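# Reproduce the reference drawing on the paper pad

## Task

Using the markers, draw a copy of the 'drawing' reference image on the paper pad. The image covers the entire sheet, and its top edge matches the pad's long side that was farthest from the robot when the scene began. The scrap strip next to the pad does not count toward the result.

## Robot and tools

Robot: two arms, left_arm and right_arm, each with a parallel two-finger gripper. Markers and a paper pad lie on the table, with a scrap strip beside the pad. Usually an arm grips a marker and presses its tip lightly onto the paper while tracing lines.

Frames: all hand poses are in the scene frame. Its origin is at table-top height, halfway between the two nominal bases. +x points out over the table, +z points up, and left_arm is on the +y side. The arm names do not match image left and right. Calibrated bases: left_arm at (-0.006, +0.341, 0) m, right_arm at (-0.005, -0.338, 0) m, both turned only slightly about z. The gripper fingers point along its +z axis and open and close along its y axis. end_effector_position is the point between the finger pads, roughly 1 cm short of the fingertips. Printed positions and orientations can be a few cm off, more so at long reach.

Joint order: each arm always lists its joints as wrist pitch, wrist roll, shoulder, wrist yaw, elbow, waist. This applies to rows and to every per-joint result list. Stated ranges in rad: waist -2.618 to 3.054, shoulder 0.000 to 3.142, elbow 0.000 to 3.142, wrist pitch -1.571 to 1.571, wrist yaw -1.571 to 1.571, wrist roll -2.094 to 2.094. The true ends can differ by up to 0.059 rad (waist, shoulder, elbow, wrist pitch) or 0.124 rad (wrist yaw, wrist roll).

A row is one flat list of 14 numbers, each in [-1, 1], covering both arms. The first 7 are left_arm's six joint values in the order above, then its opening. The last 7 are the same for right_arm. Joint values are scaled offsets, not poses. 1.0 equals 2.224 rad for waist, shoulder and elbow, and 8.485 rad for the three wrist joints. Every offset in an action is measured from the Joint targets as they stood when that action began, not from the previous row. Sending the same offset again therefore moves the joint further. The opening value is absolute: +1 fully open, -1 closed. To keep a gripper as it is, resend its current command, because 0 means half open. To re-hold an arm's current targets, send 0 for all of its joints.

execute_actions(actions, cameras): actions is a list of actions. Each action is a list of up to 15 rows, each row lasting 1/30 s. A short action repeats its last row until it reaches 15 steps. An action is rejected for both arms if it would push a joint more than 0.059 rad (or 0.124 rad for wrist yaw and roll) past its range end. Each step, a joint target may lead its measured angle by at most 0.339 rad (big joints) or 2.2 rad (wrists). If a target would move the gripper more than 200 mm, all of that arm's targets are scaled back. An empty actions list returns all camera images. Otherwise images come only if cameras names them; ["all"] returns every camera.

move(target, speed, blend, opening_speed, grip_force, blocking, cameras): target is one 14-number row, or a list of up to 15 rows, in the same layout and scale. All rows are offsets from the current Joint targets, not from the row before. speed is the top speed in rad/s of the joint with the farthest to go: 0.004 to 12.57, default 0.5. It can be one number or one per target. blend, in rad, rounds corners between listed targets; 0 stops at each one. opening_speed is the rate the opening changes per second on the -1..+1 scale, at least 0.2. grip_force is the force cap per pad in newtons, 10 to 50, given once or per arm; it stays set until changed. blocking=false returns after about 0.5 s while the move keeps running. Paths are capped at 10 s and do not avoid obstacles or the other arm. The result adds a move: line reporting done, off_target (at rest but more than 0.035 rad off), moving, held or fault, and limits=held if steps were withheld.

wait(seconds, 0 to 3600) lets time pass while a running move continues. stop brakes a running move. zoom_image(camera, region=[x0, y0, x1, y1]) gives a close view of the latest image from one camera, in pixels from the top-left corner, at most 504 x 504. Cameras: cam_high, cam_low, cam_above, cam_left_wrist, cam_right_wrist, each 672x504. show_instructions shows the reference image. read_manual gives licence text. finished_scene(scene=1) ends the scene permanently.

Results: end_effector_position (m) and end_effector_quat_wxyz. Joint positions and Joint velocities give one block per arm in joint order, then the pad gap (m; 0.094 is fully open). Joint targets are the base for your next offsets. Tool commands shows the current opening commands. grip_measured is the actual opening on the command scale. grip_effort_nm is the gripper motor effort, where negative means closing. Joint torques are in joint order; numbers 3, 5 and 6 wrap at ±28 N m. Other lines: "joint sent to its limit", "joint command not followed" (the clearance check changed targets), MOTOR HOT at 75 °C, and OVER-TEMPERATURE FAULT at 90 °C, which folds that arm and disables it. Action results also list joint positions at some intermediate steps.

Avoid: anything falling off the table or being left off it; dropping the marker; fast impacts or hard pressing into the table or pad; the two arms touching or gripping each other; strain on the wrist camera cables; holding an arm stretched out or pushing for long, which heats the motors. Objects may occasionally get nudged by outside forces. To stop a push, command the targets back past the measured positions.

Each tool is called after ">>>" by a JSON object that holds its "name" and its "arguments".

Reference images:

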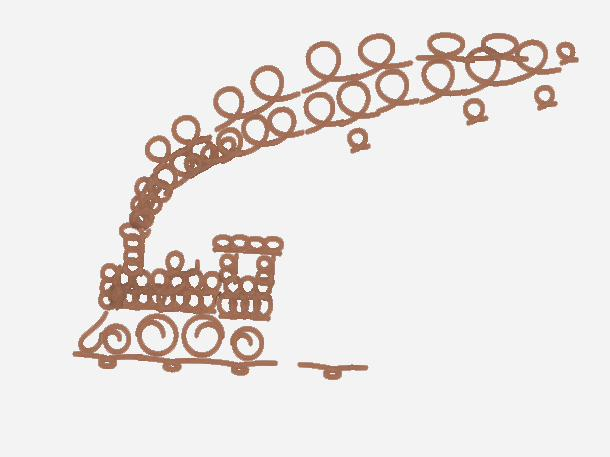

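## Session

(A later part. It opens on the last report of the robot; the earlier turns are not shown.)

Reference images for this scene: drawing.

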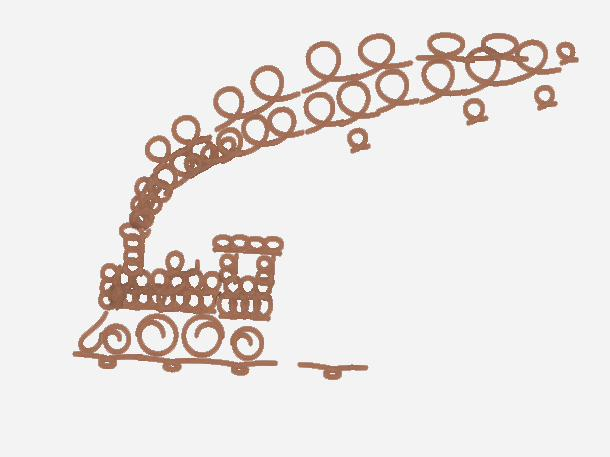

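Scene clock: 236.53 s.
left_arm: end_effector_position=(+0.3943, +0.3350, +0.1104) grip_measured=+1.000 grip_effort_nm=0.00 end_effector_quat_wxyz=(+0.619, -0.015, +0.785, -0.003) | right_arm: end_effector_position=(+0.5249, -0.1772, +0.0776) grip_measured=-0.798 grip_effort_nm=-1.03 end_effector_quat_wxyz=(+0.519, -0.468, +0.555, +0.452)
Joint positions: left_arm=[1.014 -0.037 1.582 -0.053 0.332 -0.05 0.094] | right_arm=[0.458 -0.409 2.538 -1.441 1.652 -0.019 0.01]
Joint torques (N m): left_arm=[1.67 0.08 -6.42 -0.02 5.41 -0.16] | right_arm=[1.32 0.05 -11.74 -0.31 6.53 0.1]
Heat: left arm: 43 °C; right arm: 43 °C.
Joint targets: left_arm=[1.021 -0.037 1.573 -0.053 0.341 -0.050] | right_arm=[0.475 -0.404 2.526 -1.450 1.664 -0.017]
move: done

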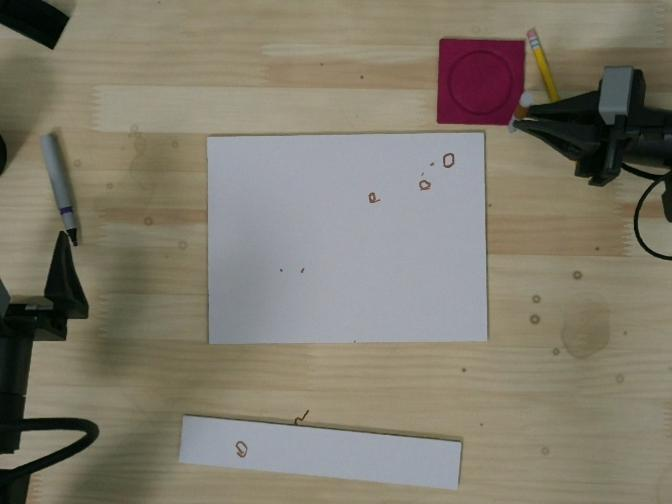

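>>> {"name": "move", "arguments": {"target": [[0,0,0,0,0,0,1,0.00389,-0.00389,0,0.00513,0,0.09038,-1],[0,0,0,0,0,0,1,0.00389,0.00235,0,0.00418,0,0.07815,-1],[0,0,0,0,0,0,1,-0.01394,0.00235,0,0.00418,0,0.07815,-1],[0,0,0,0,0,0,1,-0.01394,0.00387,0,0.00418,0,0.07419,-1],[0,0,0,0,0,0,1,-0.01394,0.00153,0,0.00418,0,0.0714,-1],[0,0,0,0,0,0,1,-0.01394,-0.00349,0,0.00418,0,0.06933,-1],[0,0,0,0,0,0,1,-0.01394,-0.01243,0,0.00418,0,0.08022,-1],[0,0,0,0,0,0,1,-0.01394,-0.02324,0,0.00418,0,0.08291,-1],[0,0,0,0,0,0,1,-0.01394,-0.03068,0,0.00418,0,0.08746,-1],[0,0,0,0,0,0,1,-0.01394,-0.02856,0,0.00418,0,0.09164,-1],[0,0,0,0,0,0,1,-0.01394,-0.0242,0,0.00418,0,0.09321,-1],[0,0,0,0,0,0,1,-0.01394,-0.01473,0,0.00418,0,0.08233,-1],[0,0,0,0,0,0,1,-0.01394,-0.00371,0,0.00418,0,0.07945,-1],[0,0,0,0,0,0,1,-0.01394,0.00322,0,0.00418,0,0.07513,-1],[0,0,0,0,0,0,1,0.00354,0.00322,0,0.00418,0,0.07513,-1]], "speed": [0.5,0.03,0.15,0.03,0.045,0.09,0.16,0.19,0.135,0.04,0.08,0.17,0.2,0.13,0.25], "blend": [0,0,0.001,0.001,0.001,0.001,0.001,0.001,0.001,0.001,0.001,0.001,0.001,0,0], "blocking": false}}

>>> {"name": "wait", "arguments": {"seconds": 2.4}}

>>> {"name": "wait", "arguments": {"seconds": 0.3}}

>>> {"name": "wait", "arguments": {"seconds": 0.3}}

>>> {"name": "wait", "arguments": {"seconds": 0.3}}

>>> {"name": "wait", "arguments": {"seconds": 0.3}}

>>> {"name": "wait", "arguments": {"seconds": 0.3}}

>>> {"name": "wait", "arguments": {"seconds": 0.3}}

>>> {"name": "wait", "arguments": {"seconds": 0.3}}

>>> {"name": "wait", "arguments": {"seconds": 0.3}}

>>> {"name": "wait", "arguments": {"seconds": 0.3}}

>>> {"name": "wait", "arguments": {"seconds": 0.3}}

>>> {"name": "wait", "arguments": {"seconds": 0.3}}

>>> {"name": "wait", "arguments": {"seconds": 0.3}}

>>> {"name": "wait", "arguments": {"seconds": 0.3}}

>>> {"name": "wait", "arguments": {"seconds": 0.3}}

>>> {"name": "wait", "arguments": {"seconds": 0.3}}

>>> {"name": "wait", "arguments": {"seconds": 3}}

Scene clock: 239.63 s.
left_arm: end_effector_position=(+0.3943, +0.3350, +0.1104) grip_measured=+1.000 grip_effort_nm=0.00 end_effector_quat_wxyz=(+0.619, -0.015, +0.785, -0.003) | right_arm: end_effector_position=(+0.4992, -0.0982, +0.0775) grip_measured=-0.798 grip_effort_nm=-1.03 end_effector_quat_wxyz=(+0.494, -0.513, +0.517, +0.474)
Joint positions: left_arm=[1.014 -0.037 1.582 -0.053 0.332 -0.05 0.094] | right_arm=[0.479 -0.42 2.538 -1.415 1.652 0.134 0.01]
Joint velocities: left_arm=[within noise] | right_arm=[0.066 -0.081 0.002 0.037 -0.002 0.52 0]
Joint torques (N m): left_arm=[1.63 0.06 -6.41 -0.04 5.27 -0.17] | right_arm=[1.33 -0.07 -11.77 -0.29 6.54 0.42]
Heat: left arm: 43 °C; right arm: 44 °C.
Joint targets: left_arm=[1.021 -0.037 1.573 -0.053 0.341 -0.050] | right_arm=[0.508 -0.437 2.526 -1.407 1.664 0.181]
Tool commands: left_gripper/opening=+1.0 right_gripper/opening=-1.0
move: running; path passed 0 of 15 targets; right_arm: the wrist roll is farthest, 0.043 rad from its target

Scene clock: 242.03 s.
left_arm: end_effector_position=(+0.3943, +0.3350, +0.1104) grip_measured=+1.000 grip_effort_nm=0.00 end_effector_quat_wxyz=(+0.619, -0.015, +0.785, -0.003) | right_arm: end_effector_position=(+0.4939, -0.0823, +0.0776) grip_measured=-0.798 grip_effort_nm=-1.03 end_effector_quat_wxyz=(+0.487, -0.517, +0.515, +0.480)
Joint positions: left_arm=[1.014 -0.037 1.582 -0.053 0.332 -0.05 0.094] | right_arm=[0.49 -0.399 2.538 -1.402 1.652 0.166 0.01]
Joint torques (N m): left_arm=[1.67 -0.01 -6.48 -0.05 5.3 -0.12] | right_arm=[1.36 0.05 -11.78 -0.33 6.56 -0.5]
Heat: left arm: 43 °C; right arm: 44 °C.
Joint targets: left_arm=[1.021 -0.037 1.573 -0.053 0.341 -0.050] | right_arm=[0.508 -0.388 2.526 -1.414 1.664 0.158]
Tool commands: left_gripper/opening=+1.0 right_gripper/opening=-1.0
earlier move: running; path passed 1 of 15 targets
wait: 2.40 s; no rest

Scene clock: 242.33 s.
left_arm: end_effector_position=(+0.3943, +0.3350, +0.1104) grip_measured=+1.000 grip_effort_nm=0.00 end_effector_quat_wxyz=(+0.619, -0.015, +0.785, -0.003) | right_arm: end_effector_position=(+0.4947, -0.0839, +0.0776) grip_measured=-0.798 grip_effort_nm=-1.03 end_effector_quat_wxyz=(+0.486, -0.514, +0.518, +0.481)
Joint positions: left_arm=[1.014 -0.037 1.582 -0.053 0.332 -0.05 0.094] | right_arm=[0.49 -0.392 2.538 -1.402 1.652 0.163 0.01]
Joint torques (N m): left_arm=[1.67 0.05 -6.45 -0.05 5.26 -0.01] | right_arm=[1.36 0.05 -11.75 -0.33 6.57 -0.55]
Heat: left arm: 43 °C; right arm: 44 °C.
Joint targets: left_arm=[1.021 -0.037 1.573 -0.053 0.341 -0.050] | right_arm=[0.508 -0.384 2.526 -1.414 1.664 0.157]
Tool commands: left_gripper/opening=+1.0 right_gripper/opening=-1.0
earlier move: running; path is at target 2 of 15
wait: 0.30 s; no rest

Scene clock: 242.63 s.
left_arm: end_effector_position=(+0.3943, +0.3350, +0.1104) grip_measured=+1.000 grip_effort_nm=0.00 end_effector_quat_wxyz=(+0.619, -0.015, +0.785, -0.003) | right_arm: end_effector_position=(+0.4948, -0.0841, +0.0776) grip_measured=-0.798 grip_effort_nm=-1.03 end_effector_quat_wxyz=(+0.486, -0.513, +0.519, +0.481)
Joint positions: left_arm=[1.014 -0.037 1.582 -0.053 0.332 -0.05 0.094] | right_arm=[0.49 -0.39 2.538 -1.402 1.652 0.163 0.01]
Joint torques (N m): left_arm=[1.65 0.05 -6.53 -0.05 5.24 0.02] | right_arm=[1.24 0.06 -11.78 -0.33 6.57 -0.54]
Heat: left arm: 43 °C; right arm: 44 °C.
Joint targets: left_arm=[1.021 -0.037 1.573 -0.053 0.341 -0.050] | right_arm=[0.490 -0.384 2.526 -1.414 1.664 0.156]
Tool commands: left_gripper/opening=+1.0 right_gripper/opening=-1.0
earlier move: running; path passed 2 of 15 targets
wait: 0.30 s; no rest

Scene clock: 242.93 s.
left_arm: end_effector_position=(+0.3943, +0.3350, +0.1104) grip_measured=+1.000 grip_effort_nm=0.00 end_effector_quat_wxyz=(+0.619, -0.015, +0.785, -0.003) | right_arm: end_effector_position=(+0.4943, -0.0841, +0.0766) grip_measured=-0.798 grip_effort_nm=-1.03 end_effector_quat_wxyz=(+0.482, -0.511, +0.522, +0.484)
Joint positions: left_arm=[1.014 -0.037 1.582 -0.053 0.332 -0.05 0.094] | right_arm=[0.479 -0.39 2.538 -1.402 1.652 0.163 0.01]
Joint velocities: left_arm=[within noise] | right_arm=[-0.154 -0.007 -0.002 -0.022 -0.002 0.002 0]
Joint torques (N m): left_arm=[1.65 0.02 -6.39 -0.03 5.08 0.09] | right_arm=[1.07 0.06 -11.77 -0.34 6.56 -0.54]
Heat: left arm: 43 °C; right arm: 44 °C.
Joint targets: left_arm=[1.021 -0.037 1.573 -0.053 0.341 -0.050] | right_arm=[0.446 -0.384 2.526 -1.414 1.664 0.156]
Tool commands: left_gripper/opening=+1.0 right_gripper/opening=-1.0
earlier move: running; path passed 2 of 15 targets
wait: 0.30 s; no rest

Scene clock: 243.23 s.
left_arm: end_effector_position=(+0.3943, +0.3350, +0.1104) grip_measured=+1.000 grip_effort_nm=0.00 end_effector_quat_wxyz=(+0.619, -0.015, +0.785, -0.003) | right_arm: end_effector_position=(+0.4927, -0.0844, +0.0730) grip_measured=-0.798 grip_effort_nm=-1.03 end_effector_quat_wxyz=(-0.470, +0.503, -0.533, -0.492)
Joint positions: left_arm=[1.014 -0.037 1.582 -0.053 0.332 -0.05 0.094] | right_arm=[0.439 -0.39 2.538 -1.402 1.652 0.163 0.01]
Joint torques (N m): left_arm=[1.68 0.07 -6.46 -0.05 5.33 -0.12] | right_arm=[1.09 0.07 -11.75 -0.36 6.54 -0.54]
Heat: left arm: 43 °C; right arm: 44 °C.
Joint targets: left_arm=[1.021 -0.037 1.573 -0.053 0.341 -0.050] | right_arm=[0.401 -0.384 2.526 -1.414 1.664 0.156]
Tool commands: left_gripper/opening=+1.0 right_gripper/opening=-1.0
earlier move: running; path passed 2 of 15 targets; right_arm: the wrist pitch is farthest, 0.066 rad from its target
wait: 0.30 s; no rest

Scene clock: 243.53 s.
left_arm: end_effector_position=(+0.3943, +0.3350, +0.1104) grip_measured=+1.000 grip_effort_nm=0.00 end_effector_quat_wxyz=(+0.619, -0.015, +0.785, -0.003) | right_arm: end_effector_position=(+0.4907, -0.0847, +0.0690) grip_measured=-0.798 grip_effort_nm=-1.03 end_effector_quat_wxyz=(-0.457, +0.493, -0.544, -0.502)
Joint positions: left_arm=[1.014 -0.037 1.582 -0.053 0.332 -0.05 0.094] | right_arm=[0.395 -0.389 2.538 -1.402 1.652 0.163 0.01]
Joint velocities: left_arm=[within noise] | right_arm=[-0.154 -0.051 -0.007 -0.007 -0.012 -0.002 -0.001]
Joint torques (N m): left_arm=[1.64 0.02 -6.5 -0.05 5.29 -0.05] | right_arm=[1.08 0.07 -11.75 -0.38 6.54 -0.54]
Heat: left arm: 43 °C; right arm: 44 °C.
Joint targets: left_arm=[1.021 -0.037 1.573 -0.053 0.341 -0.050] | right_arm=[0.357 -0.384 2.526 -1.414 1.664 0.156]
Tool commands: left_gripper/opening=+1.0 right_gripper/opening=-1.0
earlier move: running; path passed 2 of 15 targets; right_arm: the wrist pitch is farthest, 0.110 rad from its target
wait: 0.30 s; no rest

Scene clock: 243.83 s.
left_arm: end_effector_position=(+0.3943, +0.3350, +0.1104) grip_measured=+1.000 grip_effort_nm=0.00 end_effector_quat_wxyz=(+0.619, -0.015, +0.785, -0.003) | right_arm: end_effector_position=(+0.4903, -0.0857, +0.0676) grip_measured=-0.798 grip_effort_nm=-1.03 end_effector_quat_wxyz=(+0.451, -0.488, +0.550, +0.506)
Joint positions: left_arm=[1.014 -0.037 1.582 -0.053 0.332 -0.05 0.094] | right_arm=[0.379 -0.385 2.538 -1.403 1.652 0.161 0.01]
Joint torques (N m): left_arm=[1.67 0.03 -6.52 -0.03 5.33 -0.25] | right_arm=[0.97 0.02 -11.77 -0.36 6.58 -0.85]
Heat: left arm: 43 °C; right arm: 44 °C.
Joint targets: left_arm=[1.021 -0.037 1.573 -0.053 0.341 -0.050] | right_arm=[0.356 -0.375 2.526 -1.414 1.664 0.150]
Tool commands: left_gripper/opening=+1.0 right_gripper/opening=-1.0
earlier move: running; path passed 3 of 15 targets; right_arm: the wrist pitch is farthest, 0.126 rad from its target
wait: 0.30 s; no rest

Scene clock: 244.13 s.
left_arm: end_effector_position=(+0.3943, +0.3350, +0.1104) grip_measured=+1.000 grip_effort_nm=0.00 end_effector_quat_wxyz=(+0.619, -0.015, +0.785, -0.003) | right_arm: end_effector_position=(+0.4914, -0.0886, +0.0675) grip_measured=-0.798 grip_effort_nm=-1.03 end_effector_quat_wxyz=(+0.450, -0.484, +0.553, +0.507)
Joint positions: left_arm=[1.014 -0.037 1.582 -0.053 0.332 -0.05 0.094] | right_arm=[0.377 -0.379 2.538 -1.404 1.652 0.155 0.01]
Joint torques (N m): left_arm=[1.64 0.04 -6.68 -0.07 5.12 -0.1] | right_arm=[1 0.01 -11.73 -0.37 6.52 -0.72]
Heat: left arm: 43 °C; right arm: 44 °C.
Joint targets: left_arm=[1.021 -0.037 1.573 -0.053 0.341 -0.050] | right_arm=[0.357 -0.379 2.526 -1.414 1.664 0.145]
Tool commands: left_gripper/opening=+1.0 right_gripper/opening=-1.0
earlier move: running; path passed 4 of 15 targets; right_arm: the wrist pitch is farthest, 0.128 rad from its target
wait: 0.30 s; no rest

Scene clock: 244.43 s.
left_arm: end_effector_position=(+0.3943, +0.3350, +0.1104) grip_measured=+1.000 grip_effort_nm=0.00 end_effector_quat_wxyz=(+0.619, -0.015, +0.785, -0.003) | right_arm: end_effector_position=(+0.4922, -0.0904, +0.0675) grip_measured=-0.798 grip_effort_nm=-1.03 end_effector_quat_wxyz=(+0.451, -0.483, +0.554, +0.506)
Joint positions: left_arm=[1.014 -0.037 1.582 -0.053 0.332 -0.05 0.094] | right_arm=[0.376 -0.379 2.538 -1.405 1.652 0.151 0.01]
Joint torques (N m): left_arm=[1.63 0.09 -6.45 -0.05 5.3 -0.06] | right_arm=[0.98 -0.11 -11.74 -0.35 6.53 -0.7]
Heat: left arm: 43 °C; right arm: 44 °C.
Joint targets: left_arm=[1.021 -0.037 1.573 -0.053 0.341 -0.050] | right_arm=[0.357 -0.393 2.526 -1.414 1.664 0.141]
Tool commands: left_gripper/opening=+1.0 right_gripper/opening=-1.0
earlier move: running; path passed 5 of 15 targets; right_arm: the wrist pitch is farthest, 0.129 rad from its target
wait: 0.30 s; no rest

Scene clock: 244.73 s.
left_arm: end_effector_position=(+0.3943, +0.3350, +0.1104) grip_measured=+1.000 grip_effort_nm=0.00 end_effector_quat_wxyz=(+0.619, -0.015, +0.785, -0.003) | right_arm: end_effector_position=(+0.4928, -0.0921, +0.0676) grip_measured=-0.798 grip_effort_nm=-1.03 end_effector_quat_wxyz=(+0.456, -0.487, +0.550, +0.502)
Joint positions: left_arm=[1.014 -0.037 1.582 -0.053 0.332 -0.05 0.094] | right_arm=[0.375 -0.396 2.538 -1.406 1.652 0.148 0.01]
Joint torques (N m): left_arm=[1.65 0.07 -6.41 -0.06 5.3 0.05] | right_arm=[0.99 -0.11 -11.74 -0.35 6.53 -0.77]
Heat: left arm: 43 °C; right arm: 44 °C.
Joint targets: left_arm=[1.021 -0.037 1.573 -0.053 0.341 -0.050] | right_arm=[0.357 -0.420 2.526 -1.414 1.664 0.138]
Tool commands: left_gripper/opening=+1.0 right_gripper/opening=-1.0
earlier move: running; path passed 5 of 15 targets; right_arm: the wrist pitch is farthest, 0.130 rad from its target
wait: 0.30 s; no rest

Scene clock: 245.03 s.
left_arm: end_effector_position=(+0.3943, +0.3350, +0.1104) grip_measured=+1.000 grip_effort_nm=0.00 end_effector_quat_wxyz=(+0.619, -0.015, +0.785, -0.003) | right_arm: end_effector_position=(+0.4930, -0.0931, +0.0678) grip_measured=-0.798 grip_effort_nm=-1.03 end_effector_quat_wxyz=(-0.463, +0.494, -0.543, -0.496)
Joint positions: left_arm=[1.014 -0.037 1.582 -0.053 0.332 -0.05 0.094] | right_arm=[0.375 -0.423 2.538 -1.408 1.652 0.146 0.01]
Joint torques (N m): left_arm=[1.66 0.02 -6.41 -0.03 5.26 -0.02] | right_arm=[0.99 -0.09 -11.74 -0.29 6.52 -0.29]
Heat: left arm: 43 °C; right arm: 44 °C.
Joint targets: left_arm=[1.021 -0.037 1.573 -0.053 0.341 -0.050] | right_arm=[0.357 -0.456 2.526 -1.414 1.664 0.144]
Tool commands: left_gripper/opening=+1.0 right_gripper/opening=-1.0
earlier move: running; path passed 6 of 15 targets; right_arm: the wrist pitch is farthest, 0.130 rad from its target
wait: 0.30 s; no rest

Scene clock: 245.33 s.
left_arm: end_effector_position=(+0.3943, +0.3350, +0.1104) grip_measured=+1.000 grip_effort_nm=0.00 end_effector_quat_wxyz=(+0.619, -0.015, +0.785, -0.003) | right_arm: end_effector_position=(+0.4921, -0.0917, +0.0679) grip_measured=-0.798 grip_effort_nm=-1.03 end_effector_quat_wxyz=(-0.473, +0.507, -0.531, -0.487)
Joint positions: left_arm=[1.014 -0.037 1.582 -0.053 0.332 -0.05 0.094] | right_arm=[0.375 -0.467 2.538 -1.41 1.652 0.148 0.01]
Joint velocities: left_arm=[within noise] | right_arm=[-0.037 -0.212 0.002 -0.007 -0.007 0.037 -0.001]
Joint torques (N m): left_arm=[1.66 0.04 -6.43 0.01 5.15 -0.12] | right_arm=[0.99 -0.09 -11.75 -0.3 6.52 0.59]
Heat: left arm: 43 °C; right arm: 44 °C.
Joint targets: left_arm=[1.021 -0.037 1.573 -0.053 0.341 -0.050] | right_arm=[0.357 -0.504 2.526 -1.414 1.664 0.159]
Tool commands: left_gripper/opening=+1.0 right_gripper/opening=-1.0
earlier move: running; path passed 6 of 15 targets; right_arm: the wrist pitch is farthest, 0.130 rad from its target
wait: 0.30 s; no rest

Scene clock: 245.63 s.
left_arm: end_effector_position=(+0.3943, +0.3350, +0.1104) grip_measured=+1.000 grip_effort_nm=0.00 end_effector_quat_wxyz=(+0.619, -0.015, +0.785, -0.003) | right_arm: end_effector_position=(+0.4899, -0.0878, +0.0680) grip_measured=-0.798 grip_effort_nm=-1.03 end_effector_quat_wxyz=(-0.483, +0.522, -0.516, -0.477)
Joint positions: left_arm=[1.014 -0.037 1.582 -0.053 0.332 -0.05 0.094] | right_arm=[0.375 -0.518 2.538 -1.411 1.652 0.156 0.01]
Joint velocities: left_arm=[within noise] | right_arm=[-0.037 -0.256 -0.007 -0.022 -0.002 -0.002 0]
Joint torques (N m): left_arm=[1.63 0.04 -6.52 0 5.29 -0.06] | right_arm=[0.98 -0.08 -11.74 -0.3 6.53 0.58]
Heat: left arm: 43 °C; right arm: 44 °C.
Joint targets: left_arm=[1.021 -0.037 1.573 -0.053 0.341 -0.050] | right_arm=[0.357 -0.560 2.526 -1.414 1.664 0.164]
Tool commands: left_gripper/opening=+1.0 right_gripper/opening=-1.0
earlier move: running; path passed 7 of 15 targets; right_arm: the wrist roll is farthest, 0.141 rad from its target
wait: 0.30 s; no rest

Scene clock: 245.93 s.
left_arm: end_effector_position=(+0.3943, +0.3350, +0.1104) grip_measured=+1.000 grip_effort_nm=0.00 end_effector_quat_wxyz=(+0.619, -0.015, +0.785, -0.003) | right_arm: end_effector_position=(+0.4891, -0.0862, +0.0680) grip_measured=-0.798 grip_effort_nm=-1.03 end_effector_quat_wxyz=(-0.495, +0.537, -0.500, -0.464)
Joint positions: left_arm=[1.014 -0.037 1.582 -0.053 0.332 -0.05 0.094] | right_arm=[0.375 -0.573 2.538 -1.411 1.652 0.16 0.01]
Joint velocities: left_arm=[within noise] | right_arm=[-0.007 -0.168 0.007 0.022 0.017 0.007 0]
Joint torques (N m): left_arm=[1.66 0.05 -6.35 -0.04 5.29 0.1] | right_arm=[0.99 -0.07 -11.74 -0.3 6.53 0.62]
Heat: left arm: 43 °C; right arm: 44 °C.
Joint targets: left_arm=[1.021 -0.037 1.573 -0.053 0.341 -0.050] | right_arm=[0.357 -0.612 2.526 -1.414 1.664 0.169]
Tool commands: left_gripper/opening=+1.0 right_gripper/opening=-1.0
earlier move: running; path passed 8 of 15 targets; right_arm: the wrist roll is farthest, 0.197 rad from its target
wait: 0.30 s; no rest

Scene clock: 246.23 s.
left_arm: end_effector_position=(+0.3943, +0.3350, +0.1104) grip_measured=+1.000 grip_effort_nm=0.00 end_effector_quat_wxyz=(+0.619, -0.015, +0.785, -0.003) | right_arm: end_effector_position=(+0.4879, -0.0838, +0.0680) grip_measured=-0.798 grip_effort_nm=-1.03 end_effector_quat_wxyz=(-0.505, +0.550, -0.486, -0.454)
Joint positions: left_arm=[1.014 -0.037 1.582 -0.053 0.332 -0.05 0.094] | right_arm=[0.375 -0.62 2.538 -1.411 1.652 0.164 0.01]
Joint torques (N m): left_arm=[1.64 0.02 -6.53 -0.05 5.35 -0.05] | right_arm=[0.99 -0.08 -11.74 -0.32 6.53 0.7]
Heat: left arm: 43 °C; right arm: 44 °C.
Joint targets: left_arm=[1.021 -0.037 1.573 -0.053 0.341 -0.050] | right_arm=[0.357 -0.652 2.526 -1.414 1.664 0.175]
Tool commands: left_gripper/opening=+1.0 right_gripper/opening=-1.0
earlier move: running; path passed 8 of 15 targets; right_arm: the wrist roll is farthest, 0.244 rad from its target
wait: 0.30 s; no rest

Scene clock: 246.53 s.
left_arm: end_effector_position=(+0.3943, +0.3350, +0.1104) grip_measured=+1.000 grip_effort_nm=0.00 end_effector_quat_wxyz=(+0.619, -0.015, +0.785, -0.003) | right_arm: end_effector_position=(+0.4862, -0.0806, +0.0680) grip_measured=-0.798 grip_effort_nm=-1.03 end_effector_quat_wxyz=(-0.510, +0.559, -0.476, -0.448)
Joint positions: left_arm=[1.014 -0.037 1.582 -0.053 0.332 -0.05 0.094] | right_arm=[0.375 -0.65 2.538 -1.411 1.652 0.171 0.01]
Joint torques (N m): left_arm=[1.69 0.02 -6.45 -0.03 5.26 0.03] | right_arm=[0.98 -0.03 -11.71 -0.3 6.53 0.68]
Heat: left arm: 43 °C; right arm: 44 °C.
Joint targets: left_arm=[1.021 -0.037 1.573 -0.053 0.341 -0.050] | right_arm=[0.357 -0.656 2.526 -1.414 1.664 0.181]
Tool commands: left_gripper/opening=+1.0 right_gripper/opening=-1.0
earlier move: running; path passed 9 of 15 targets; right_arm: the wrist roll is farthest, 0.273 rad from its target
wait: 0.30 s; no rest

Scene clock: 249.20 s.
left_arm: end_effector_position=(+0.3943, +0.3350, +0.1104) grip_measured=+1.000 grip_effort_nm=0.00 end_effector_quat_wxyz=(+0.619, -0.015, +0.785, -0.003) | right_arm: end_effector_position=(+0.4899, -0.0880, +0.0679) grip_measured=-0.798 grip_effort_nm=-1.03 end_effector_quat_wxyz=(+0.449, -0.486, +0.550, +0.509)
Joint positions: left_arm=[1.014 -0.037 1.582 -0.053 0.332 -0.05 0.094] | right_arm=[0.374 -0.383 2.538 -1.411 1.652 0.156 0.01]
Joint torques (N m): left_arm=[1.66 0.04 -6.52 -0.06 5.35 -0.02] | right_arm=[1.01 0.05 -11.74 -0.31 6.52 -0.55]
Heat: left arm: 43 °C; right arm: 44 °C.
Joint targets: left_arm=[1.021 -0.037 1.573 -0.053 0.341 -0.050] | right_arm=[0.357 -0.377 2.526 -1.414 1.664 0.150]
Tool commands: left_gripper/opening=+1.0 right_gripper/opening=-1.0
earlier move: off_target (right_arm; path cut at 10 s); path is at target 14 of 15; right_arm: the wrist pitch is farthest, 0.131 rad from its target
wait: 2.67 of 3 s (the move ended)

>>> {"name": "move", "arguments": {"target": [[0,0,0,0,0,0,1,0.01748,0,0,0,0,0,-1],[0,0,0,0,0,0,1,0.01748,0,0,0,0,-0.07,-1]], "speed": [0.25,0.4], "blend": [0,0], "cameras": ["cam_above"]}}

>>> {"name": "zoom_image", "arguments": {"camera": "cam_above", "region": [400, 130, 480, 190]}}

Scene clock: 252.47 s.
left_arm: end_effector_position=(+0.3943, +0.3350, +0.1104) grip_measured=+1.000 grip_effort_nm=0.00 end_effector_quat_wxyz=(+0.619, -0.015, +0.785, -0.003) | right_arm: end_effector_position=(+0.5298, -0.1724, +0.0777) grip_measured=-0.798 grip_effort_nm=-1.03 end_effector_quat_wxyz=(+0.522, -0.465, +0.562, +0.443)
Joint positions: left_arm=[1.014 -0.037 1.582 -0.053 0.332 -0.05 0.094] | right_arm=[0.488 -0.381 2.538 -1.407 1.652 -0.008 0.01]
Joint torques (N m): left_arm=[1.66 0.04 -6.53 -0.04 5.37 -0.08] | right_arm=[1.35 0.05 -11.77 -0.29 6.56 0.16]
Heat: left arm: 43 °C; right arm: 45 °C.
Joint targets: left_arm=[1.021 -0.037 1.573 -0.053 0.341 -0.050] | right_arm=[0.505 -0.377 2.526 -1.414 1.664 -0.006]
move: done

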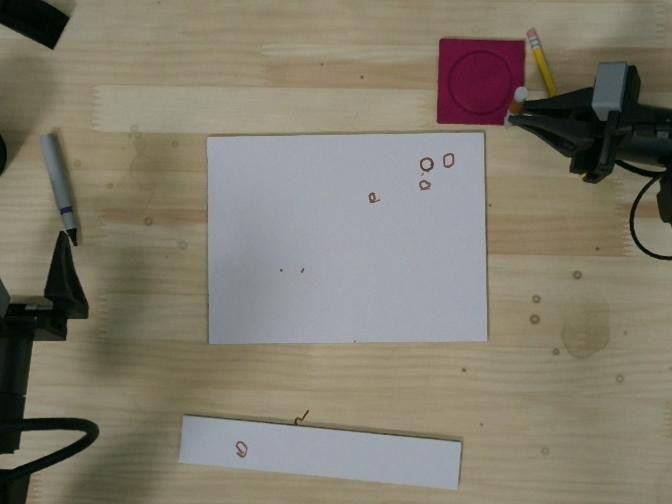

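Scaled by 6.300 from the camera's image (finer frame: 960x720).

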